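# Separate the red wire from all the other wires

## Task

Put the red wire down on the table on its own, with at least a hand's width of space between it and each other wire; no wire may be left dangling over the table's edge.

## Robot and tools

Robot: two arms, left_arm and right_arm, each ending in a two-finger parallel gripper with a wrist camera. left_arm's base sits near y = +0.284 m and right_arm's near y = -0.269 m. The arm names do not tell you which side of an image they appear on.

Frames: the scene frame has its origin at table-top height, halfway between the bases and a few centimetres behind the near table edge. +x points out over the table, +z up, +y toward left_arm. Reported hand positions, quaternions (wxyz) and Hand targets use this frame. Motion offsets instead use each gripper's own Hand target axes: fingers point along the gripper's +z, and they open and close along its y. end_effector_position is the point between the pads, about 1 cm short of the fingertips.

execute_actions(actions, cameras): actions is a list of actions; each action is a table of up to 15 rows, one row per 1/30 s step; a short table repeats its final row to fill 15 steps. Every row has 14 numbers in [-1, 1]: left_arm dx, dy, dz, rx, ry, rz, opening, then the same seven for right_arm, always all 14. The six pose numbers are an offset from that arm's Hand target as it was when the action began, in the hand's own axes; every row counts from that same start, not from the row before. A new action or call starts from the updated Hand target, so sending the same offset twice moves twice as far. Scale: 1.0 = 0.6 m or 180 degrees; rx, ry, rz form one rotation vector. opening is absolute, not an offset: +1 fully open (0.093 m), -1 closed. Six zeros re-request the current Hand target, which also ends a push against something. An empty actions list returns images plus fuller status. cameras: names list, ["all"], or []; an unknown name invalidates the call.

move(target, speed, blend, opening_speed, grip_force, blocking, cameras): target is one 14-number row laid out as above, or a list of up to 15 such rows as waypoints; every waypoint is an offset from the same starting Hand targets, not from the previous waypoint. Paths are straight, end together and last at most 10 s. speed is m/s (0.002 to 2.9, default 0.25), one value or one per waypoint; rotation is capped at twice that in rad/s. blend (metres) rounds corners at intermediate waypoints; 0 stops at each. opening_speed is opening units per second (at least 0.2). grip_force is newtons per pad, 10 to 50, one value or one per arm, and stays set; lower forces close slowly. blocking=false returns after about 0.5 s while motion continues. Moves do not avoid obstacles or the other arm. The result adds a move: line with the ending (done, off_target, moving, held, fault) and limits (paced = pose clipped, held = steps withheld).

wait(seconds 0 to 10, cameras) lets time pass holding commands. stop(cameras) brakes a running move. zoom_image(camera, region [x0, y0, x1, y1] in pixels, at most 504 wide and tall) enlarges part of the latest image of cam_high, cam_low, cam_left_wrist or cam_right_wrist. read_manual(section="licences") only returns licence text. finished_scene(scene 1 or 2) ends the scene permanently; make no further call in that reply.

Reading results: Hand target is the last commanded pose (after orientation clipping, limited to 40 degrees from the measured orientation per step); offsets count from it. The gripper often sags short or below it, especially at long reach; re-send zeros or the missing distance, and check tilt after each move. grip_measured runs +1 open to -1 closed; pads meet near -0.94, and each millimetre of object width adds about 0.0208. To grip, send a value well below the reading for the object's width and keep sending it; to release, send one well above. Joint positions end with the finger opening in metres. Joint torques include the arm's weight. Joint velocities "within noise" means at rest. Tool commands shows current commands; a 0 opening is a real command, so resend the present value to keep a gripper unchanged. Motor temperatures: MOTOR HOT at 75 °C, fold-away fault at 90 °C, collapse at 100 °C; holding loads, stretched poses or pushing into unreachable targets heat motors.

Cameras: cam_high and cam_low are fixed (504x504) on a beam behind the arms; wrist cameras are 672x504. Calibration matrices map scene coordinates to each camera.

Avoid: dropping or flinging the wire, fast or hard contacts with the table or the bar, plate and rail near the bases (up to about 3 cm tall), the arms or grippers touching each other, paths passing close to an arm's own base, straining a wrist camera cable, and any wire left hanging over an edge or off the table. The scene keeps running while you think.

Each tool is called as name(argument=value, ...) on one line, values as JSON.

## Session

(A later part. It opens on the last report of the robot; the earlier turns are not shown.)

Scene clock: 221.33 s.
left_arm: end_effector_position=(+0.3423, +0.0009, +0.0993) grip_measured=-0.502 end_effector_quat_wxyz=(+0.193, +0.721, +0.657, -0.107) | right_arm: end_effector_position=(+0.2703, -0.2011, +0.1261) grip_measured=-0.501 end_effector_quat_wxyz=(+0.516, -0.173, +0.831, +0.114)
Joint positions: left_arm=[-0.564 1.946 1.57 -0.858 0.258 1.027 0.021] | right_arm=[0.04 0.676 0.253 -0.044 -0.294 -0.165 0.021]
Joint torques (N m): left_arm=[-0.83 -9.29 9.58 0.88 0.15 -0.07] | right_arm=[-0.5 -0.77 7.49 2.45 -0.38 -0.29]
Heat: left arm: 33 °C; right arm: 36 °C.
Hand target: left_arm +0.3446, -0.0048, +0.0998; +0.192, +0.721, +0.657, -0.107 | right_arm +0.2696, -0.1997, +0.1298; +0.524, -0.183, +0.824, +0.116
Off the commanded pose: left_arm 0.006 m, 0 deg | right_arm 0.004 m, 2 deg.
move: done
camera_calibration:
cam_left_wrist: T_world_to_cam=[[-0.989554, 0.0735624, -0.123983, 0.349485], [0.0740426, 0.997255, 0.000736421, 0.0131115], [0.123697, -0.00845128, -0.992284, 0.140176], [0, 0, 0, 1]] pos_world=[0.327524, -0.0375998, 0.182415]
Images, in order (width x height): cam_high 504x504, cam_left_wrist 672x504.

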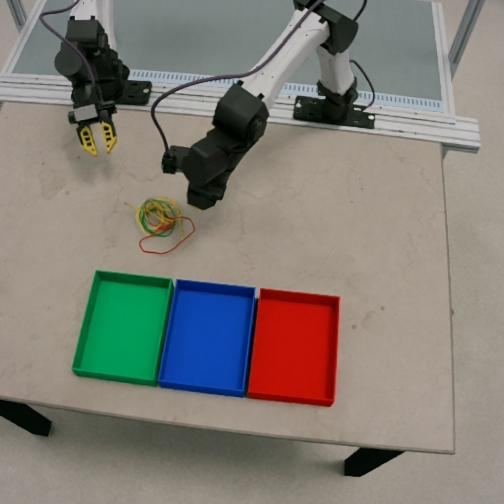

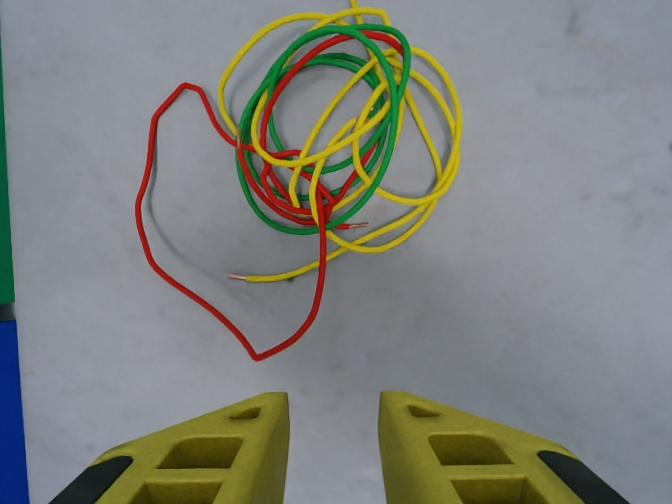

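zoom_image(camera="cam_left_wrist", region=[335, 5, 405, 75])

zoom_image(camera="cam_left_wrist", region=[370, 40, 440, 110])

zoom_image(camera="cam_left_wrist", region=[350, 110, 420, 180])

zoom_image(camera="cam_left_wrist", region=[228, 60, 298, 130])

Scaled by 7.200 from the camera's 672x504 image, which has a finer 960x720 frame.

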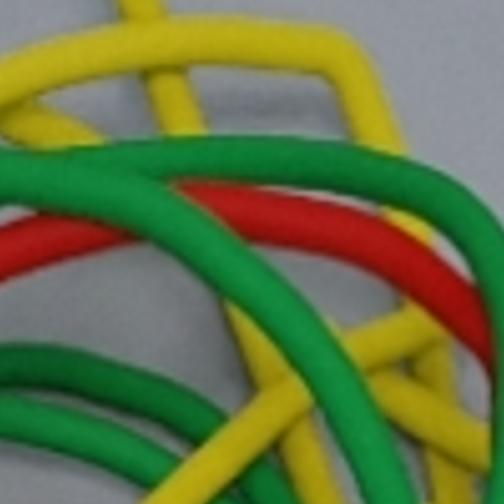

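Scaled by 7.200 from the camera's 672x504 image, which has a finer 960x720 frame.

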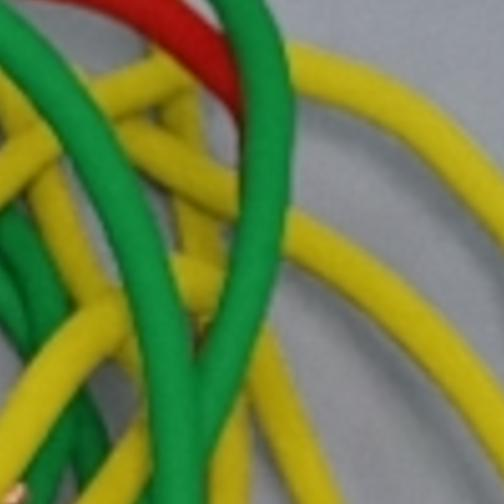

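Scaled by 7.200 from the camera's 672x504 image, which has a finer 960x720 frame.

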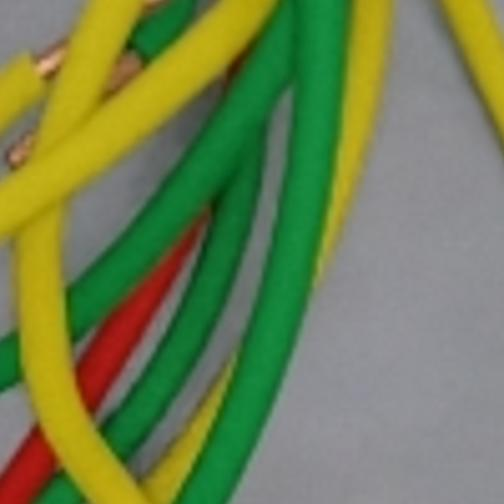

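Scaled by 7.200 from the camera's 672x504 image, which has a finer 960x720 frame.

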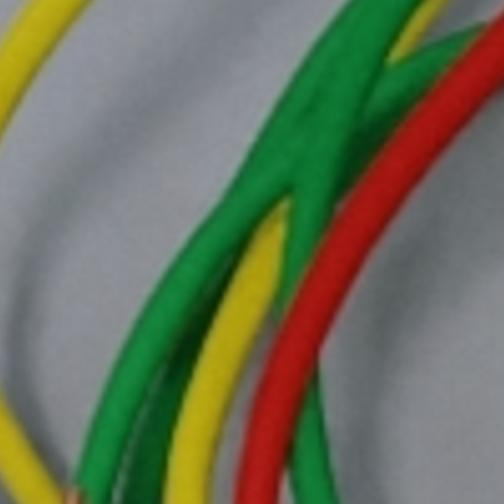

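move(target=[-0.0063,0.1407,0.1253,0.009,-0.112,-0.064,-0.5,0.0335,0.2203,0.2420,0.0658,0.1485,0.0527,-0.5], speed=0.2, cameras=["all"])

Scene clock: 233.13 s.
left_arm: end_effector_position=(+0.4292, -0.0390, +0.0434) grip_measured=-0.502 end_effector_quat_wxyz=(+0.273, +0.626, +0.685, -0.254) | right_arm: end_effector_position=(+0.3168, -0.0364, +0.0423) grip_measured=-0.501 end_effector_quat_wxyz=(+0.311, -0.092, +0.946, +0.024)
Joint positions: left_arm=[-0.434 2.298 1.765 -0.579 0.597 0.879 0.021] | right_arm=[0.755 1.71 0.894 -0.21 0.379 0.487 0.021]
Joint torques (N m): left_arm=[-0.03 -12.23 9.48 1.28 0.47 -0.05] | right_arm=[0.54 -4.97 9.33 1.64 0.44 0]
Heat: left arm: 33 °C; right arm: 37 °C.
Hand target: left_arm +0.4351, -0.0450, +0.0451; +0.282, +0.625, +0.680, -0.259 | right_arm +0.3253, -0.0280, +0.0500; +0.325, -0.082, +0.942, +0.028
Off the commanded pose: left_arm 0.008 m, 1 deg | right_arm 0.014 m, 2 deg.
move: off_target (right_arm)
camera_calibration:
cam_left_wrist: T_world_to_cam=[[-0.997261, -0.072496, 0.0146435, 0.423122], [-0.0732215, 0.939845, -0.333662, 0.121985], [0.0104265, -0.333821, -0.942579, 0.107369], [0, 0, 0, 1]] pos_world=[0.429776, -0.0481306, 0.135709]
cam_right_wrist: T_world_to_cam=[[0.196807, -0.980245, 0.0196388, -0.0976378], [-0.964596, -0.197174, -0.175149, 0.343138], [0.175562, 0.0155272, -0.984346, 0.0755823], [0, 0, 0, 1]] pos_world=[0.336936, -0.0292246, 0.136417]

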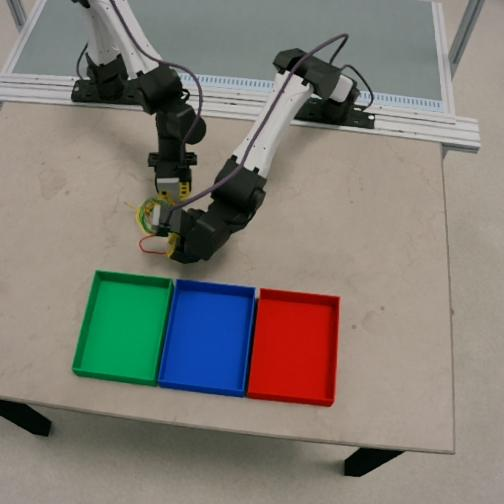

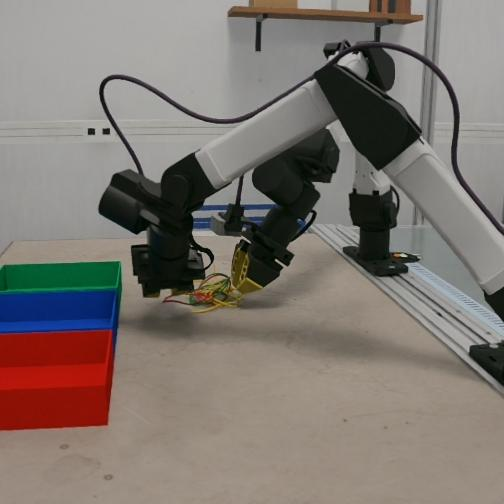

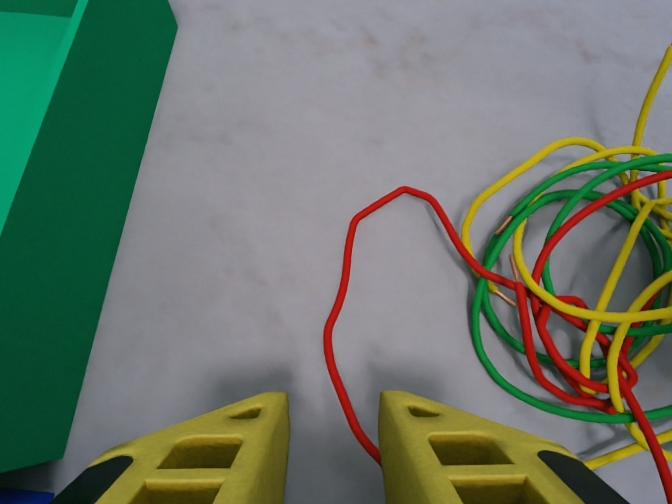

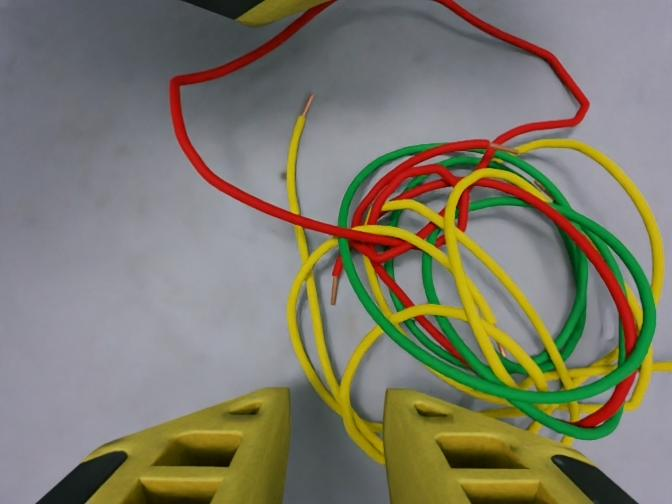

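zoom_image(camera="cam_left_wrist", region=[440, 180, 560, 320])

zoom_image(camera="cam_left_wrist", region=[500, 270, 672, 460])

zoom_image(camera="cam_right_wrist", region=[280, 130, 480, 330])

zoom_image(camera="cam_right_wrist", region=[470, 200, 672, 450])

Scaled by 3.600 from the camera's 672x504 image, which has a finer 960x720 frame.

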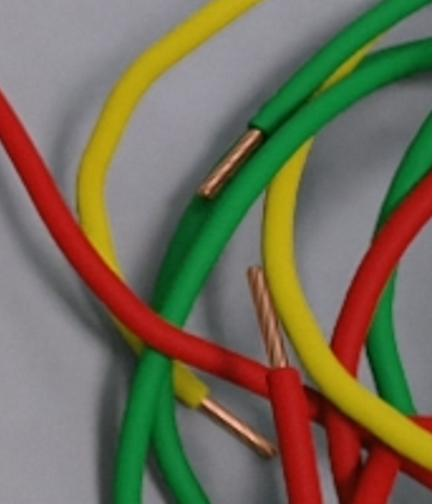

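Scaled by 2.653 from the camera's 672x504 image, which has a finer 960x720 frame.

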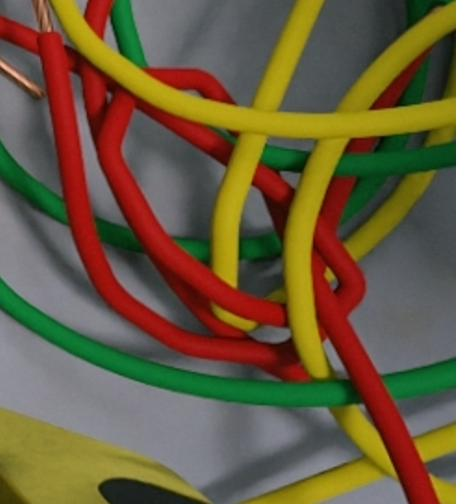

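Scaled by 2.520 from the camera's 672x504 image, which has a finer 960x720 frame.

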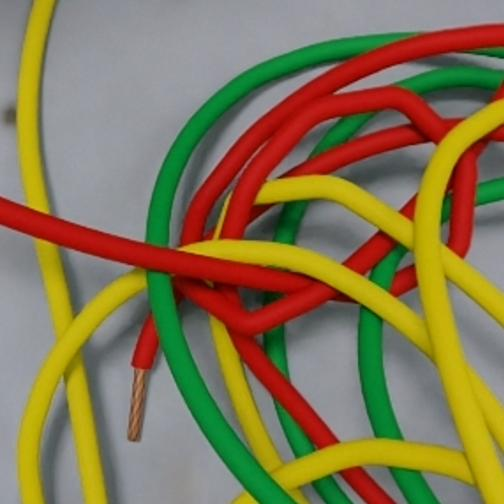

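Scaled by 2.016 from the camera's 672x504 image, which has a finer 960x720 frame.

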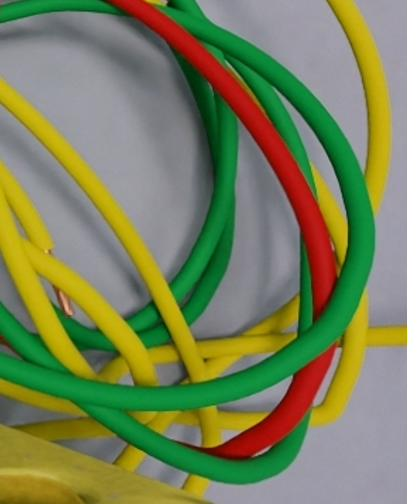

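move(target=[[0.008,0.0015,0.065,0,0,0,-0.5,-0.0126,0.0159,0.0247,0,0.033,0,-0.65],[0.008,0.0015,0.065,0,0,0,-1,-0.0126,0.0159,0.0247,0,0.033,0,-0.65]], speed=0.1, cameras=["cam_left_wrist","cam_right_wrist","cam_low"])

Scene clock: 237.77 s.
left_arm: end_effector_position=(+0.4368, -0.0596, +0.0185) grip_measured=-0.970 end_effector_quat_wxyz=(+0.280, +0.622, +0.684, -0.259) | right_arm: end_effector_position=(+0.3308, -0.0248, +0.0386) grip_measured=-0.649 end_effector_quat_wxyz=(+0.271, -0.093, +0.958, +0.010)
Joint positions: left_arm=[-0.459 2.385 1.799 -0.491 0.596 0.838 0] | right_arm=[0.738 1.816 1.06 -0.354 0.348 0.496 0.014]
Joint torques (N m): left_arm=[-1.31 -12.23 9.24 1.32 0.32 -0.05] | right_arm=[-0.28 -5.75 9.28 1.44 0.06 0.01]
Heat: left arm: 34 °C; right arm: 37 °C.
Hand target: left_arm +0.4381, -0.0690, +0.0141; +0.282, +0.625, +0.680, -0.259 | right_arm +0.3385, -0.0160, +0.0430; +0.276, -0.083, +0.957, +0.024
Off the commanded pose: left_arm 0.010 m, 1 deg | right_arm 0.013 m, 2 deg.
move: off_target (right_arm); target 2's new opening was sent with left_arm's hand 0.011 m and 1 deg from that target
camera_calibration:
cam_left_wrist: T_world_to_cam=[[-0.996865, -0.0779849, 0.0133566, 0.429011], [-0.0776945, 0.932946, -0.351534, 0.135484], [0.0149533, -0.351469, -0.93608, 0.0738442], [0, 0, 0, 1]] pos_world=[0.437088, -0.0669887, 0.111021]
cam_right_wrist: T_world_to_cam=[[0.19222, -0.98057, 0.0391628, -0.088264], [-0.976609, -0.195057, -0.0904816, 0.359051], [0.0963625, -0.0208544, -0.995128, 0.0950862], [0, 0, 0, 1]] pos_world=[0.358456, -0.0145307, 0.130567]
Images, in order (width x height): cam_low 504x504, cam_left_wrist 672x504, cam_right_wrist 672x504.

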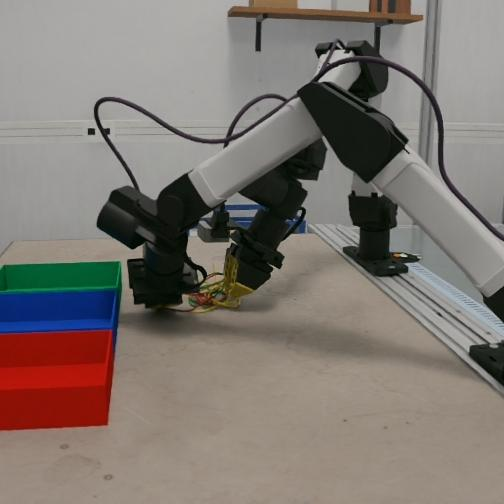

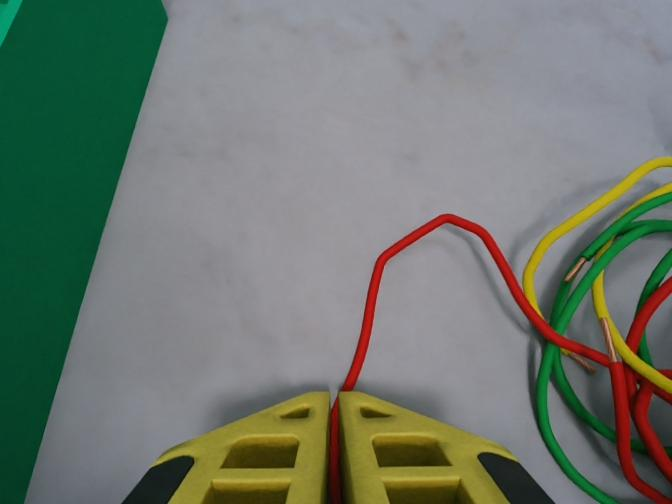

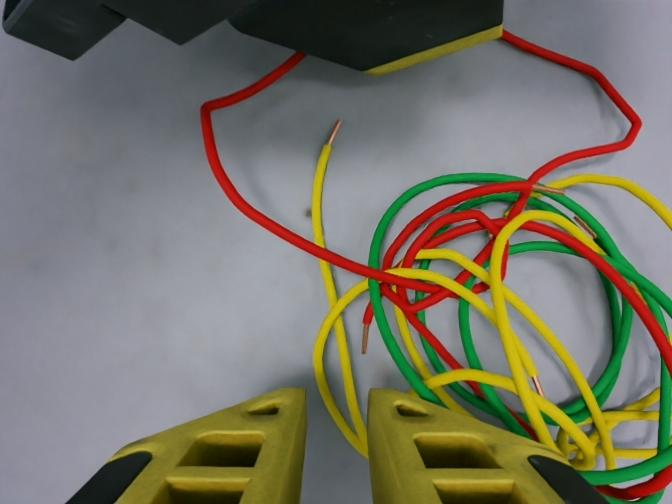

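move(target=[[0,0,0,0,0,0,-1,0.0221,0,0.0353,0,0,0,-0.65],[0,0,0,0,0,0,-1,0.0221,0,0.0353,0,0,0,-1]], speed=0.06, cameras=["cam_right_wrist"])

Scene clock: 239.87 s.
left_arm: end_effector_position=(+0.4368, -0.0596, +0.0185) grip_measured=-0.970 end_effector_quat_wxyz=(+0.280, +0.622, +0.684, -0.259) | right_arm: end_effector_position=(+0.3385, -0.0163, +0.0261) grip_measured=-0.978 end_effector_quat_wxyz=(+0.280, -0.091, +0.956, +0.018)
Joint positions: left_arm=[-0.459 2.385 1.799 -0.491 0.596 0.838 0] | right_arm=[0.738 1.869 1.06 -0.278 0.347 0.496 0]
Joint torques (N m): left_arm=[-1.32 -12.22 9.24 1.32 0.31 -0.05] | right_arm=[-0.46 -6.05 5.41 1.72 0.06 -0.01]
Heat: left arm: 34 °C; right arm: 37 °C.
Hand target: left_arm +0.4381, -0.0690, +0.0141; +0.282, +0.625, +0.680, -0.259 | right_arm +0.3386, -0.0160, +0.0180; +0.276, -0.083, +0.957, +0.024
Off the commanded pose: left_arm 0.010 m, 1 deg | right_arm 0.008 m, 1 deg.
move: done
camera_calibration:
cam_right_wrist: T_world_to_cam=[[0.191504, -0.981173, 0.0250123, -0.0803433], [-0.975001, -0.193102, -0.109927, 0.367148], [0.112688, -0.00333549, -0.993625, 0.0767054], [0, 0, 0, 1]] pos_world=[0.364712, -0.00767801, 0.118586]
Images, in order (width x height): cam_right_wrist 672x504.

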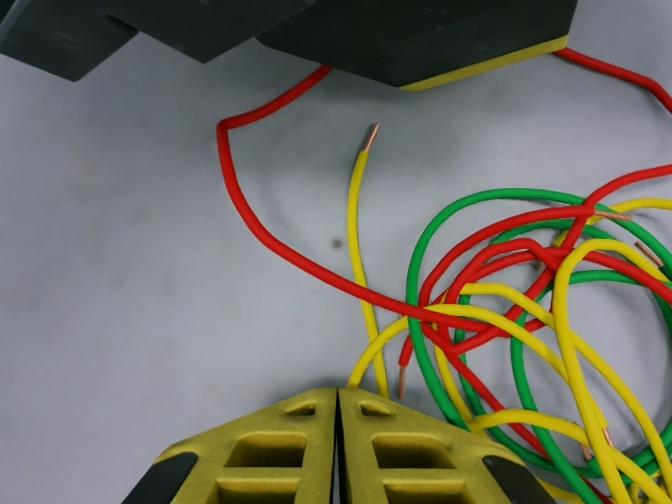

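move(target=[[0,0,0,0,0,0,-1,0.008,-0.0137,-0.0128,0,0,0,-0.65],[0,0,0,0,0,0,-1,0.0238,-0.0137,0.0127,0,0,0,-0.65]], speed=0.06, cameras=["cam_right_wrist"])

Scene clock: 241.77 s.
left_arm: end_effector_position=(+0.4368, -0.0596, +0.0185) grip_measured=-0.970 end_effector_quat_wxyz=(+0.280, +0.622, +0.684, -0.259) | right_arm: end_effector_position=(+0.3339, -0.0258, +0.0153) grip_measured=-0.651 end_effector_quat_wxyz=(+0.282, -0.087, +0.955, +0.012)
Joint positions: left_arm=[-0.459 2.385 1.799 -0.491 0.596 0.838 0] | right_arm=[0.733 1.863 1 -0.225 0.356 0.496 0.014]
Joint torques (N m): left_arm=[-1.31 -12.22 9.24 1.32 0.31 -0.04] | right_arm=[-0.66 -5.81 4.15 1.91 -0.09 -0.08]
Heat: left arm: 34 °C; right arm: 37 °C.
Hand target: left_arm +0.4381, -0.0690, +0.0141; +0.282, +0.625, +0.680, -0.259 | right_arm +0.3321, -0.0256, +0.0040; +0.276, -0.083, +0.957, +0.024
Off the commanded pose: left_arm 0.010 m, 1 deg | right_arm 0.012 m, 2 deg.
move: off_target (right_arm)
camera_calibration:
cam_right_wrist: T_world_to_cam=[[0.181585, -0.982811, 0.0332976, -0.085288], [-0.976342, -0.184225, -0.113211, 0.360351], [0.117399, -0.0119526, -0.993013, 0.0648002], [0, 0, 0, 1]] pos_world=[0.359705, -0.0166619, 0.107983]
Images, in order (width x height): cam_right_wrist 672x504.

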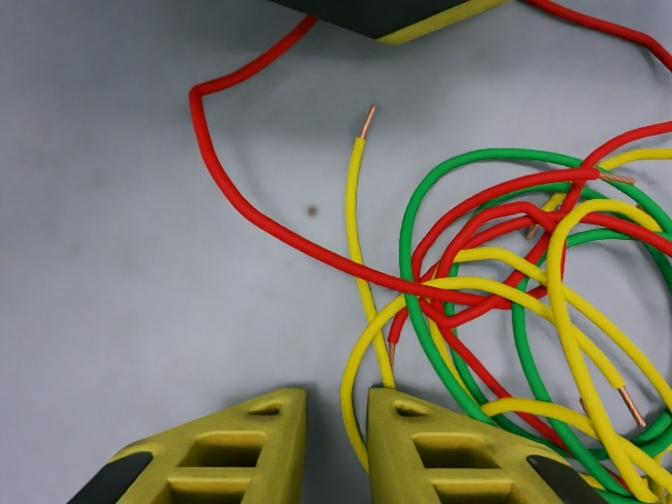

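move(target=[[0,0,0,0,0,0,-1,-0.0093,-0.0131,-0.0136,0,0,0,-0.52],[0,0,0,0,0,0,-1,0.002,-0.0131,0.0013,0,0,0,-0.52]], speed=0.06, cameras=["cam_right_wrist"])

Scene clock: 243.90 s.
left_arm: end_effector_position=(+0.4368, -0.0596, +0.0185) grip_measured=-0.970 end_effector_quat_wxyz=(+0.280, +0.621, +0.684, -0.259) | right_arm: end_effector_position=(+0.3351, -0.0300, +0.0154) grip_measured=-0.522 end_effector_quat_wxyz=(+0.285, -0.080, +0.955, +0.022)
Joint positions: left_arm=[-0.459 2.385 1.799 -0.491 0.596 0.838 0] | right_arm=[0.717 1.848 0.976 -0.197 0.34 0.496 0.02]
Joint torques (N m): left_arm=[-1.29 -12.22 9.25 1.32 0.31 -0.05] | right_arm=[-0.92 -5.61 4.04 1.87 -0.01 -0.24]
Heat: left arm: 34 °C; right arm: 37 °C.
Hand target: left_arm +0.4381, -0.0690, +0.0141; +0.282, +0.625, +0.680, -0.259 | right_arm +0.3328, -0.0333, +0.0027; +0.276, -0.083, +0.957, +0.024
Off the commanded pose: left_arm 0.010 m, 1 deg | right_arm 0.013 m, 1 deg.
move: off_target (right_arm)
camera_calibration:
cam_right_wrist: T_world_to_cam=[[0.173048, -0.984843, 0.0117959, -0.0865697], [-0.977537, -0.173202, -0.12009, 0.361583], [0.120313, 0.00925041, -0.992693, 0.0643238], [0, 0, 0, 1]] pos_world=[0.360702, -0.0232256, 0.108298]
Images, in order (width x height): cam_right_wrist 672x504.

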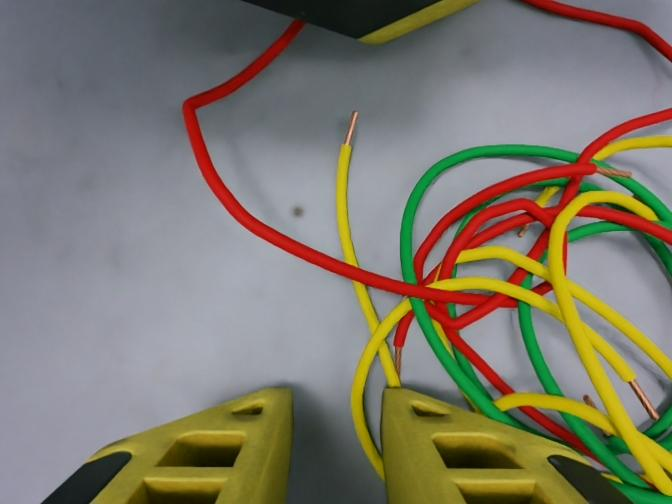

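move(target=[0,0,0,0,0,0,-1,0,0,0,0,0,0,-1], speed=0.06, cameras=["cam_right_wrist"])

Scene clock: 244.57 s.
left_arm: end_effector_position=(+0.4368, -0.0596, +0.0185) grip_measured=-0.970 end_effector_quat_wxyz=(+0.280, +0.621, +0.684, -0.259) | right_arm: end_effector_position=(+0.3370, -0.0268, +0.0162) grip_measured=-0.974 end_effector_quat_wxyz=(+0.289, -0.079, +0.953, +0.032)
Joint positions: left_arm=[-0.459 2.385 1.799 -0.491 0.596 0.838 0] | right_arm=[0.715 1.848 0.97 -0.171 0.329 0.496 0]
Joint torques (N m): left_arm=[-1.31 -12.23 9.25 1.32 0.31 -0.04] | right_arm=[-0.77 -5.61 4.44 1.62 0.11 -0.24]
Heat: left arm: 34 °C; right arm: 36 °C.
Hand target: left_arm +0.4381, -0.0690, +0.0141; +0.282, +0.625, +0.680, -0.259 | right_arm +0.3328, -0.0333, +0.0027; +0.276, -0.083, +0.957, +0.024
Off the commanded pose: left_arm 0.010 m, 1 deg | right_arm 0.016 m, 2 deg.
move: off_target (right_arm)
camera_calibration:
cam_right_wrist: T_world_to_cam=[[0.176533, -0.984264, -0.0077902, -0.0846672], [-0.975907, -0.173992, -0.131648, 0.363739], [0.128221, 0.0308428, -0.991266, 0.0627342], [0, 0, 0, 1]] pos_world=[0.361879, -0.0219819, 0.109412]
Images, in order (width x height): cam_right_wrist 672x504.

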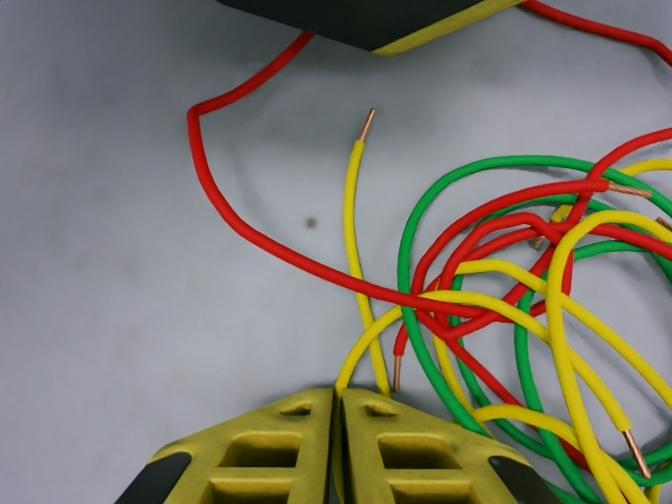

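move(target=[-0.002,0.0332,0.002,0,0,0,-1,0.0571,0.1009,-0.0598,0,0,0,-1], speed=0.06, cameras=["all"])

Scene clock: 246.83 s.
left_arm: end_effector_position=(+0.4512, -0.0678, +0.0190) grip_measured=-0.970 end_effector_quat_wxyz=(+0.277, +0.621, +0.684, -0.262) | right_arm: end_effector_position=(+0.2809, +0.0098, +0.0157) grip_measured=-0.974 end_effector_quat_wxyz=(+0.287, -0.080, +0.955, +0.019)
Joint positions: left_arm=[-0.459 2.461 1.942 -0.566 0.602 0.839 0] | right_arm=[0.925 1.848 0.977 -0.276 0.441 0.696 0]
Joint torques (N m): left_arm=[0.51 -12.72 9.63 1.25 0.34 0.16] | right_arm=[1.33 -6 7.92 1.01 0.1 0]
Heat: left arm: 34 °C; right arm: 36 °C.
Hand target: left_arm +0.4581, -0.0690, +0.0141; +0.282, +0.625, +0.680, -0.259 | right_arm +0.2750, +0.0179, +0.0148; +0.276, -0.083, +0.957, +0.024
Off the commanded pose: left_arm 0.008 m, 1 deg | right_arm 0.010 m, 2 deg.
move: done
camera_calibration:
cam_left_wrist: T_world_to_cam=[[-0.996964, -0.0746713, 0.0220504, 0.442925], [-0.0776535, 0.93306, -0.35124, 0.144326], [0.00565322, -0.351886, -0.936026, 0.075328], [0, 0, 0, 1]] pos_world=[0.452363, -0.0750843, 0.111436]
cam_right_wrist: T_world_to_cam=[[0.170368, -0.98522, 0.0177968, -0.037346], [-0.977365, -0.171253, -0.124218, 0.315573], [0.12543, 0.0037687, -0.992095, 0.0693806], [0, 0, 0, 1]] pos_world=[0.30609, 0.0169874, 0.108697]

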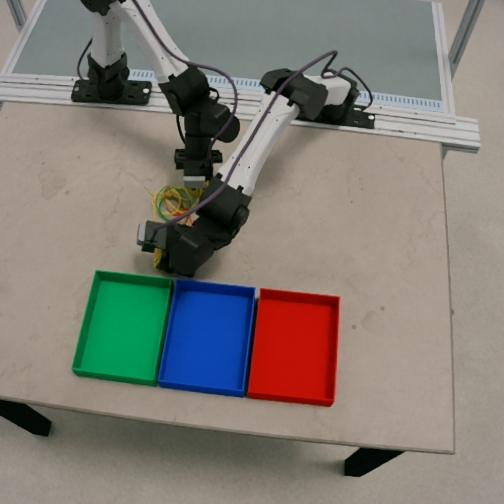

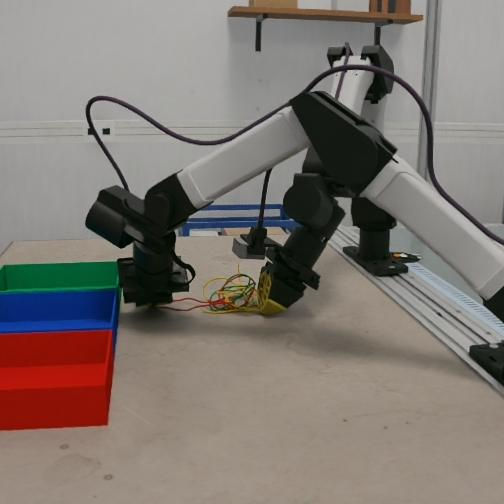

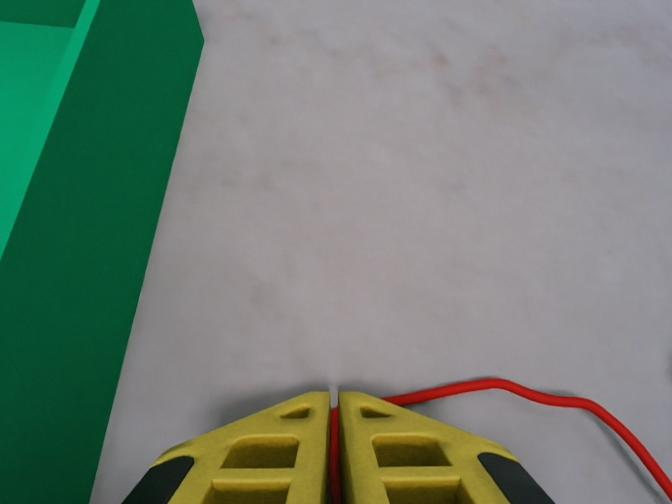

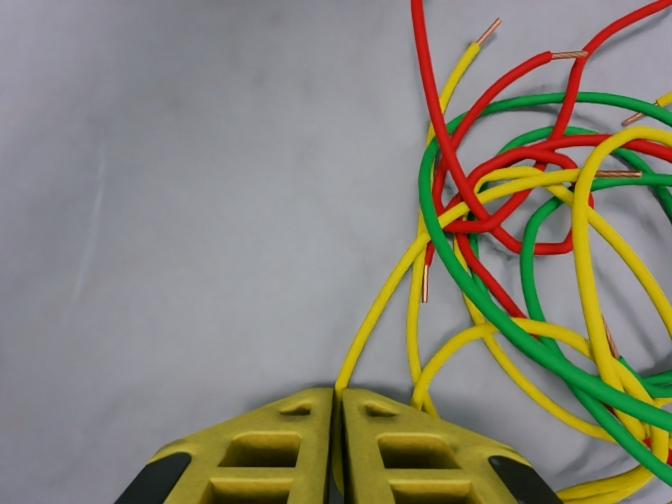

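zoom_image(camera="cam_right_wrist", region=[390, 0, 672, 300])

zoom_image(camera="cam_right_wrist", region=[400, 110, 600, 310])

Scaled by 1.680 from the camera's 672x504 image, which has a finer 960x720 frame.

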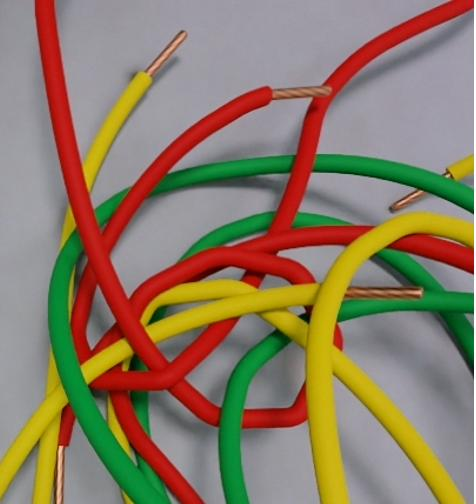

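Scaled by 2.520 from the camera's 672x504 image, which has a finer 960x720 frame.

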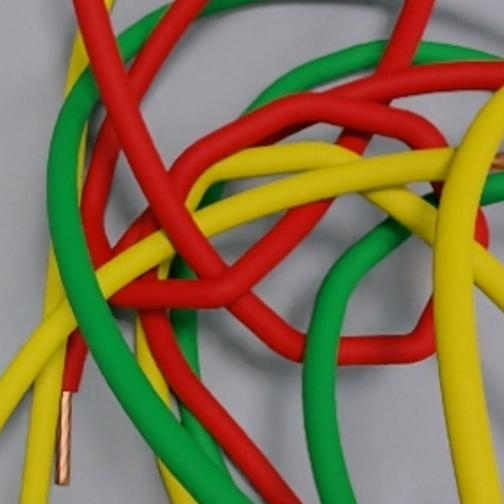

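move(target=[0,0,0,0,0,0,-1,0.0517,0.0587,-0.0382,0,0,0,-1], speed=0.07, cameras=["cam_right_wrist","cam_high"])

Scene clock: 248.70 s.
left_arm: end_effector_position=(+0.4512, -0.0678, +0.0190) grip_measured=-0.970 end_effector_quat_wxyz=(+0.277, +0.622, +0.684, -0.262) | right_arm: end_effector_position=(+0.2292, +0.0379, +0.0155) grip_measured=-0.974 end_effector_quat_wxyz=(+0.270, -0.089, +0.959, +0.022)
Joint positions: left_arm=[-0.459 2.461 1.942 -0.566 0.602 0.84 0] | right_arm=[1.089 1.86 1.011 -0.389 0.468 0.858 0]
Joint torques (N m): left_arm=[0.51 -12.71 9.62 1.25 0.34 0.15] | right_arm=[0.77 -5.48 8.49 1.05 0.48 0.02]
Motor temperatures (°C): left_arm=[20 35 34 29 22 20 22] | right_arm=[17 28 36 26 18 20 22]
Heat: left arm: 35 °C; right arm: 36 °C.
Hand target: left_arm +0.4581, -0.0690, +0.0141; +0.282, +0.625, +0.680, -0.259 | right_arm +0.2310, +0.0460, +0.0177; +0.276, -0.083, +0.957, +0.024
Off the commanded pose: left_arm 0.009 m, 1 deg | right_arm 0.009 m, 1 deg.
move: done
camera_calibration:
cam_right_wrist: T_world_to_cam=[[0.19061, -0.981569, 0.01376, -0.005599], [-0.977452, -0.19107, -0.089889, 0.270088], [0.0908614, 0.00368398, -0.995857, 0.0835716], [0, 0, 0, 1]] pos_world=[0.257471, 0.0458021, 0.10758]
Images, in order (width x height): cam_high 504x504, cam_right_wrist 672x504.

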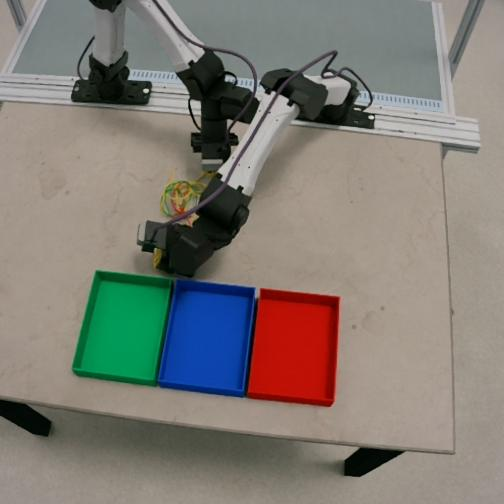

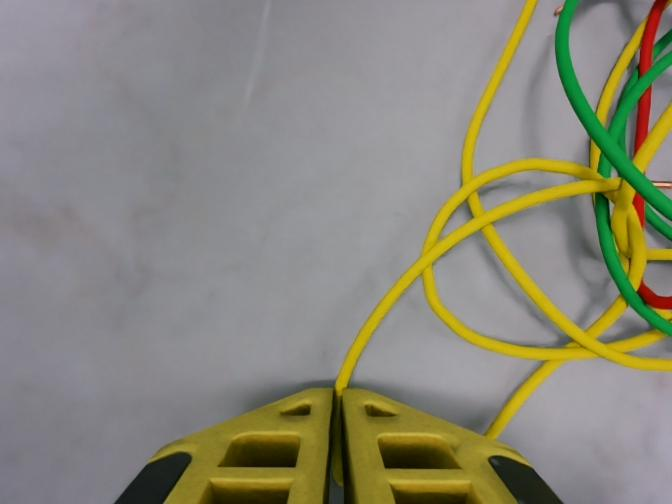

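zoom_image(camera="cam_right_wrist", region=[540, 0, 672, 350])

zoom_image(camera="cam_high", region=[130, 150, 250, 260])

Scaled by 1.440 from the camera's 672x504 image, which has a finer 960x720 frame.

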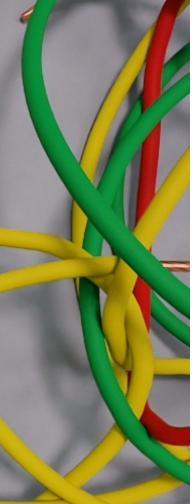

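Scaled by 4.200 from the camera's 504x504 image, which has a finer 720x720 frame.

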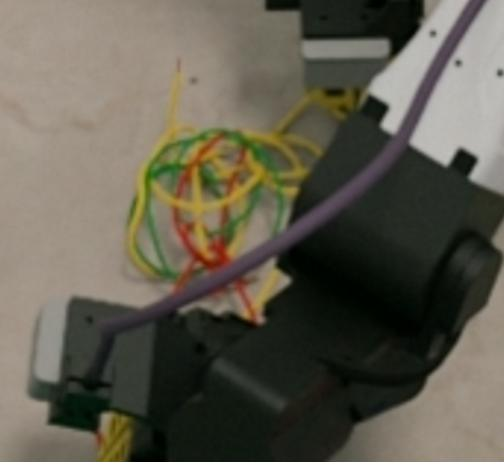

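move(target=[[0,0,0,0,0,0,-0.6,0,0,0,0,0,0,-1],[0,0,-0.05,0,0,0,-0.6,0,0,0,0,0,0,-1],[-0.0092,-0.1693,-0.1935,0,0.111,0,-0.6,0,0,0,0,0,0,-1]], speed=0.2, blend=[0,0.02,0], cameras=["cam_left_wrist"])

Scene clock: 252.13 s.
left_arm: end_effector_position=(+0.3558, +0.0001, +0.0900) grip_measured=-0.602 end_effector_quat_wxyz=(+0.155, +0.660, +0.720, -0.149) | right_arm: end_effector_position=(+0.2292, +0.0378, +0.0155) grip_measured=-0.974 end_effector_quat_wxyz=(+0.270, -0.089, +0.959, +0.022)
Joint positions: left_arm=[-0.53 2.054 1.701 -0.952 0.309 0.883 0.016] | right_arm=[1.089 1.86 1.011 -0.39 0.468 0.86 0]
Joint torques (N m): left_arm=[-0.79 -14.95 6.06 0.75 0.2 -0.06] | right_arm=[0.8 -5.42 8.47 1.05 0.48 0.02]
Heat: left arm: 37 °C; right arm: 37 °C.
Hand target: left_arm +0.3503, +0.0004, +0.1000; +0.160, +0.660, +0.719, -0.147 | right_arm +0.2310, +0.0459, +0.0176; +0.276, -0.083, +0.957, +0.024
Off the commanded pose: left_arm 0.011 m, 1 deg | right_arm 0.009 m, 1 deg.
move: off_target (left_arm); blend cut to 0.0149 m at target 2
camera_calibration:
cam_left_wrist: T_world_to_cam=[[-0.997032, -0.0735759, 0.0226784, 0.351253], [-0.0738202, 0.99722, -0.0101272, 0.0664186], [-0.0218703, -0.0117713, -0.999692, 0.181783], [0, 0, 0, 1]] pos_world=[0.359089, -0.0382504, 0.174434]
Images, in order (width x height): cam_left_wrist 672x504.

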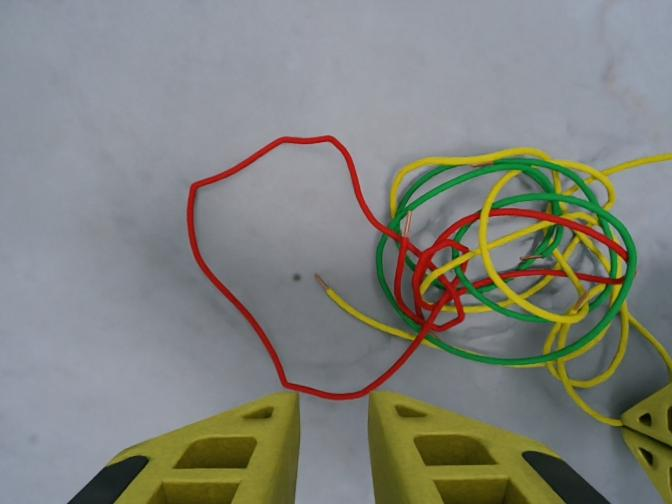

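zoom_image(camera="cam_left_wrist", region=[370, 140, 520, 280])

zoom_image(camera="cam_left_wrist", region=[370, 230, 510, 370])

zoom_image(camera="cam_left_wrist", region=[500, 140, 672, 300])

zoom_image(camera="cam_left_wrist", region=[490, 260, 672, 430])

Scaled by 3.360 from the camera's 672x504 image, which has a finer 960x720 frame.

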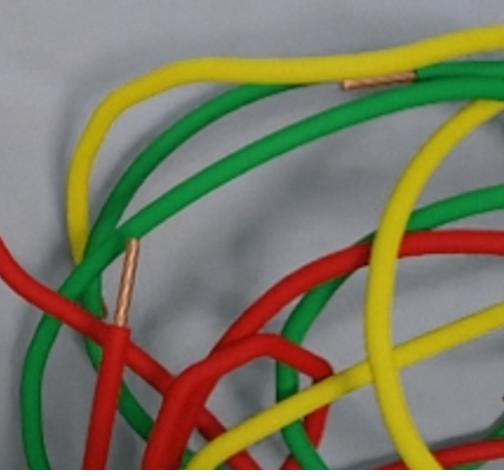

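Scaled by 3.600 from the camera's 672x504 image, which has a finer 960x720 frame.

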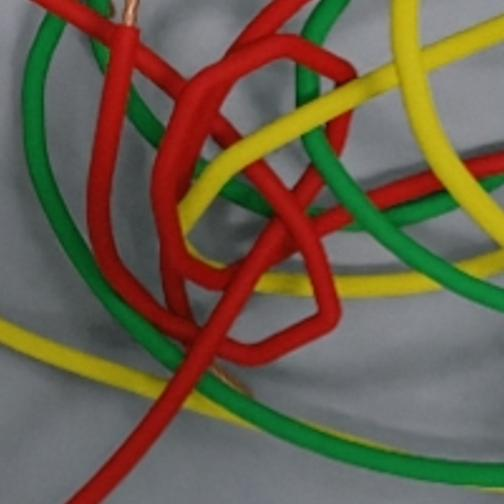

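Scaled by 2.930 from the camera's 672x504 image, which has a finer 960x720 frame.

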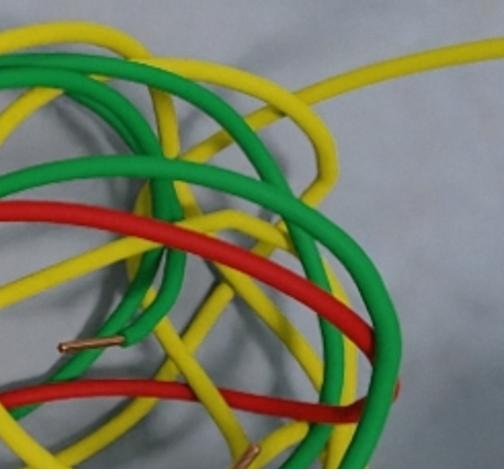

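Scaled by 2.769 from the camera's 672x504 image, which has a finer 960x720 frame.

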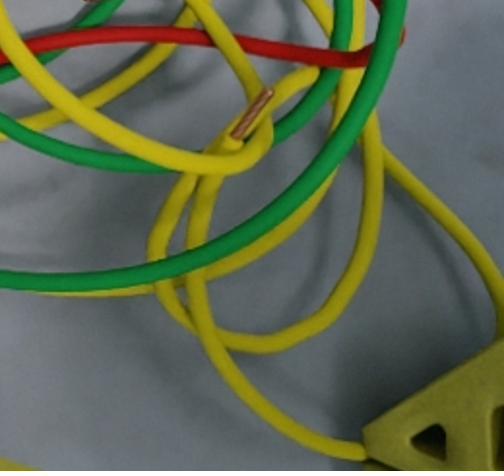

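zoom_image(camera="cam_left_wrist", region=[410, 230, 480, 300])

zoom_image(camera="cam_left_wrist", region=[405, 280, 475, 350])

zoom_image(camera="cam_left_wrist", region=[445, 245, 515, 315])

zoom_image(camera="cam_left_wrist", region=[370, 200, 440, 270])

zoom_image(camera="cam_left_wrist", region=[590, 190, 660, 290])

zoom_image(camera="cam_left_wrist", region=[460, 190, 560, 290])

Scaled by 7.200 from the camera's 672x504 image, which has a finer 960x720 frame.

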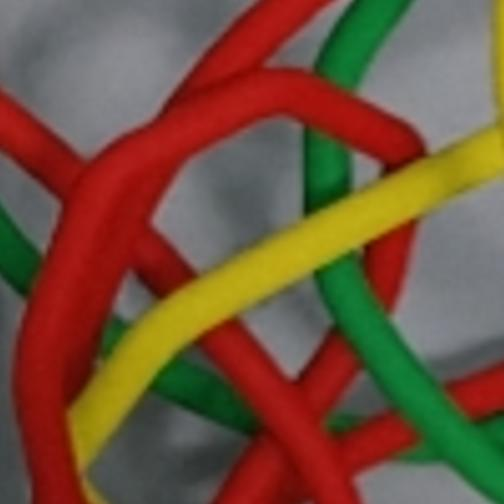

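Scaled by 7.200 from the camera's 672x504 image, which has a finer 960x720 frame.

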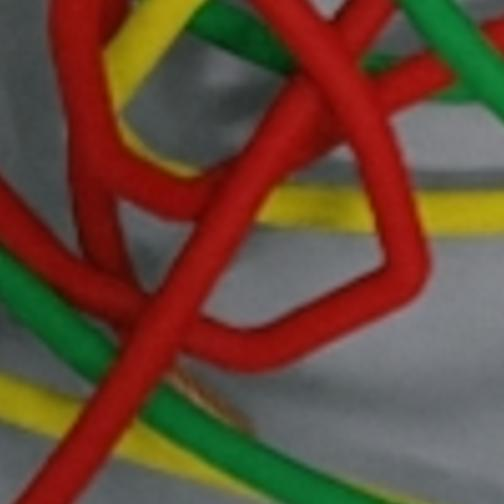

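Scaled by 7.200 from the camera's 672x504 image, which has a finer 960x720 frame.

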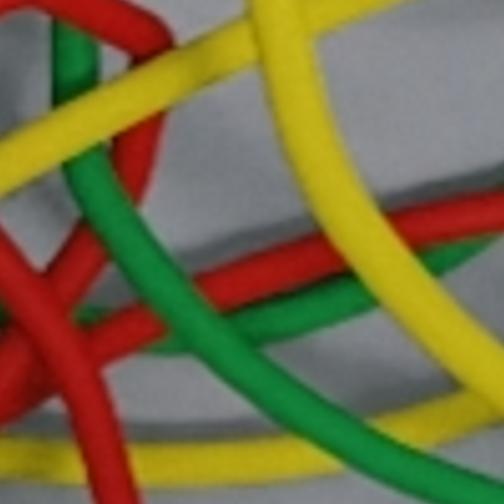

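Scaled by 7.200 from the camera's 672x504 image, which has a finer 960x720 frame.

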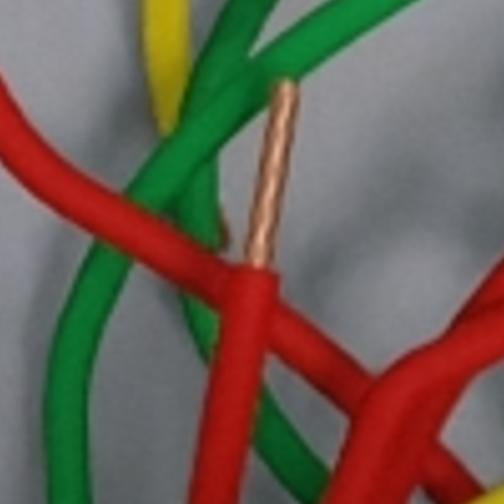

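Scaled by 5.040 from the camera's 672x504 image, which has a finer 960x720 frame.

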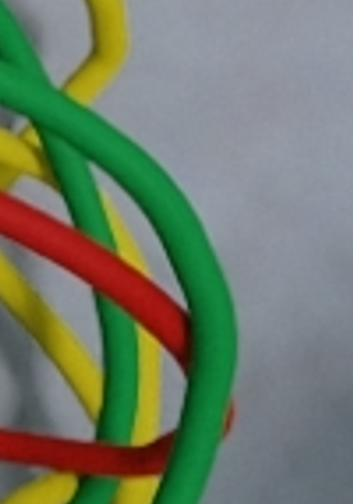

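Scaled by 5.040 from the camera's 672x504 image, which has a finer 960x720 frame.

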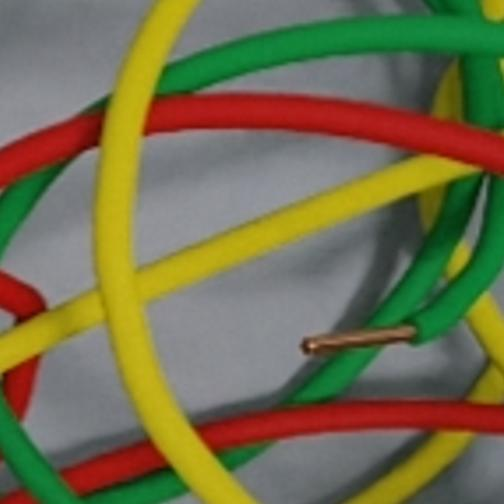

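move(target=[[0,0,0,0,0,0,-0.6,0,0,0,0,0,0,-0.55],[0.02,0.033,0.03,-0.035,-0.041,-0.054,-0.6,-0.0442,0,-0.0707,0,0,0,-0.55],[0.0390,0.0655,0.0608,-0.0693,-0.0817,-0.1084,-0.6,-0.0792,-0.2000,-0.0143,0.029,0.011,0.047,-0.48]], speed=[0.1,0.15,0.2], blend=[0,0.03,0], cameras=["cam_left_wrist","cam_right_wrist"])

Scene clock: 266.07 s.
left_arm: end_effector_position=(+0.3867, +0.0103, +0.0402) grip_measured=-0.602 end_effector_quat_wxyz=(+0.272, +0.487, +0.811, -0.174) | right_arm: end_effector_position=(+0.2846, -0.0710, +0.0397) grip_measured=-0.481 end_effector_quat_wxyz=(+0.247, +0.001, +0.969, -0.023)
Joint positions: left_arm=[-0.467 1.975 1.262 -0.293 0.325 0.498 0.016] | right_arm=[0.768 1.666 0.919 -0.494 0.416 0.736 0.022]
Joint torques (N m): left_arm=[0.12 -14.79 6.19 1.55 0.23 -0.06] | right_arm=[-0.03 -8.47 5.45 1.39 0.13 -0.26]
Heat: left arm: 38 °C; right arm: 38 °C.
Hand target: left_arm +0.3888, +0.0094, +0.0570; +0.293, +0.484, +0.805, -0.176 | right_arm +0.2868, -0.0660, +0.0502; +0.260, +0.000, +0.966, -0.001
Off the commanded pose: left_arm 0.017 m, 3 deg | right_arm 0.012 m, 3 deg.
move: off_target (left_arm, right_arm); target 3's new opening was sent with right_arm's hand 0.012 m and 3 deg from that target
camera_calibration:
cam_left_wrist: T_world_to_cam=[[-0.892007, -0.45121, 0.0270898, 0.347054], [-0.444587, 0.864932, -0.232885, 0.211764], [0.0816489, -0.219778, -0.972127, 0.0937688], [0, 0, 0, 1]] pos_world=[0.396066, -0.00595942, 0.13107]
cam_right_wrist: T_world_to_cam=[[-0.00424142, -0.998672, 0.0513479, -0.0706423], [-0.999196, 0.00218476, -0.0400435, 0.323507], [0.0398782, -0.0514765, -0.997878, 0.113687], [0, 0, 0, 1]] pos_world=[0.318413, -0.0654031, 0.130027]
Images, in order (width x height): cam_left_wrist 672x504, cam_right_wrist 672x504.

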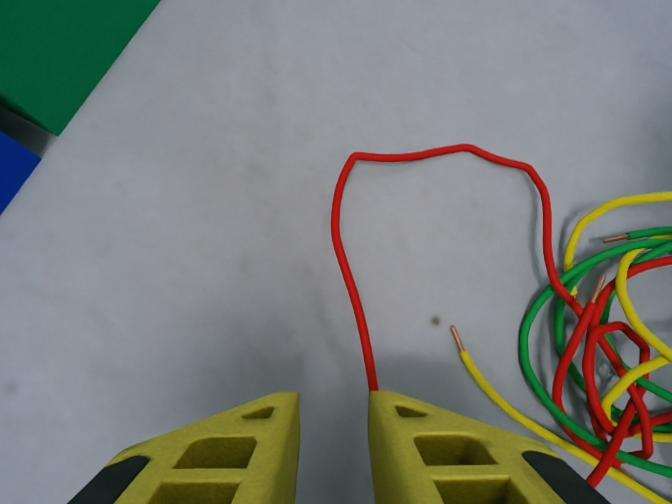

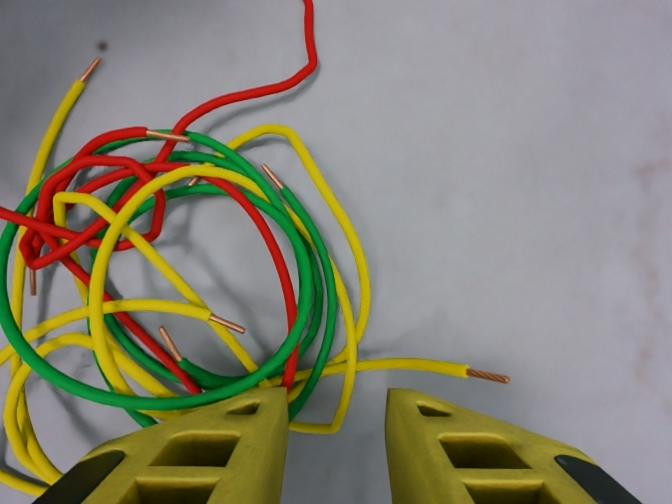

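zoom_image(camera="cam_right_wrist", region=[140, 120, 400, 440])

Scaled by 1.575 from the camera's 672x504 image, which has a finer 960x720 frame.

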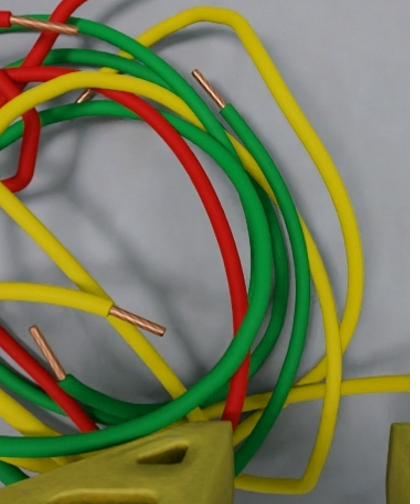

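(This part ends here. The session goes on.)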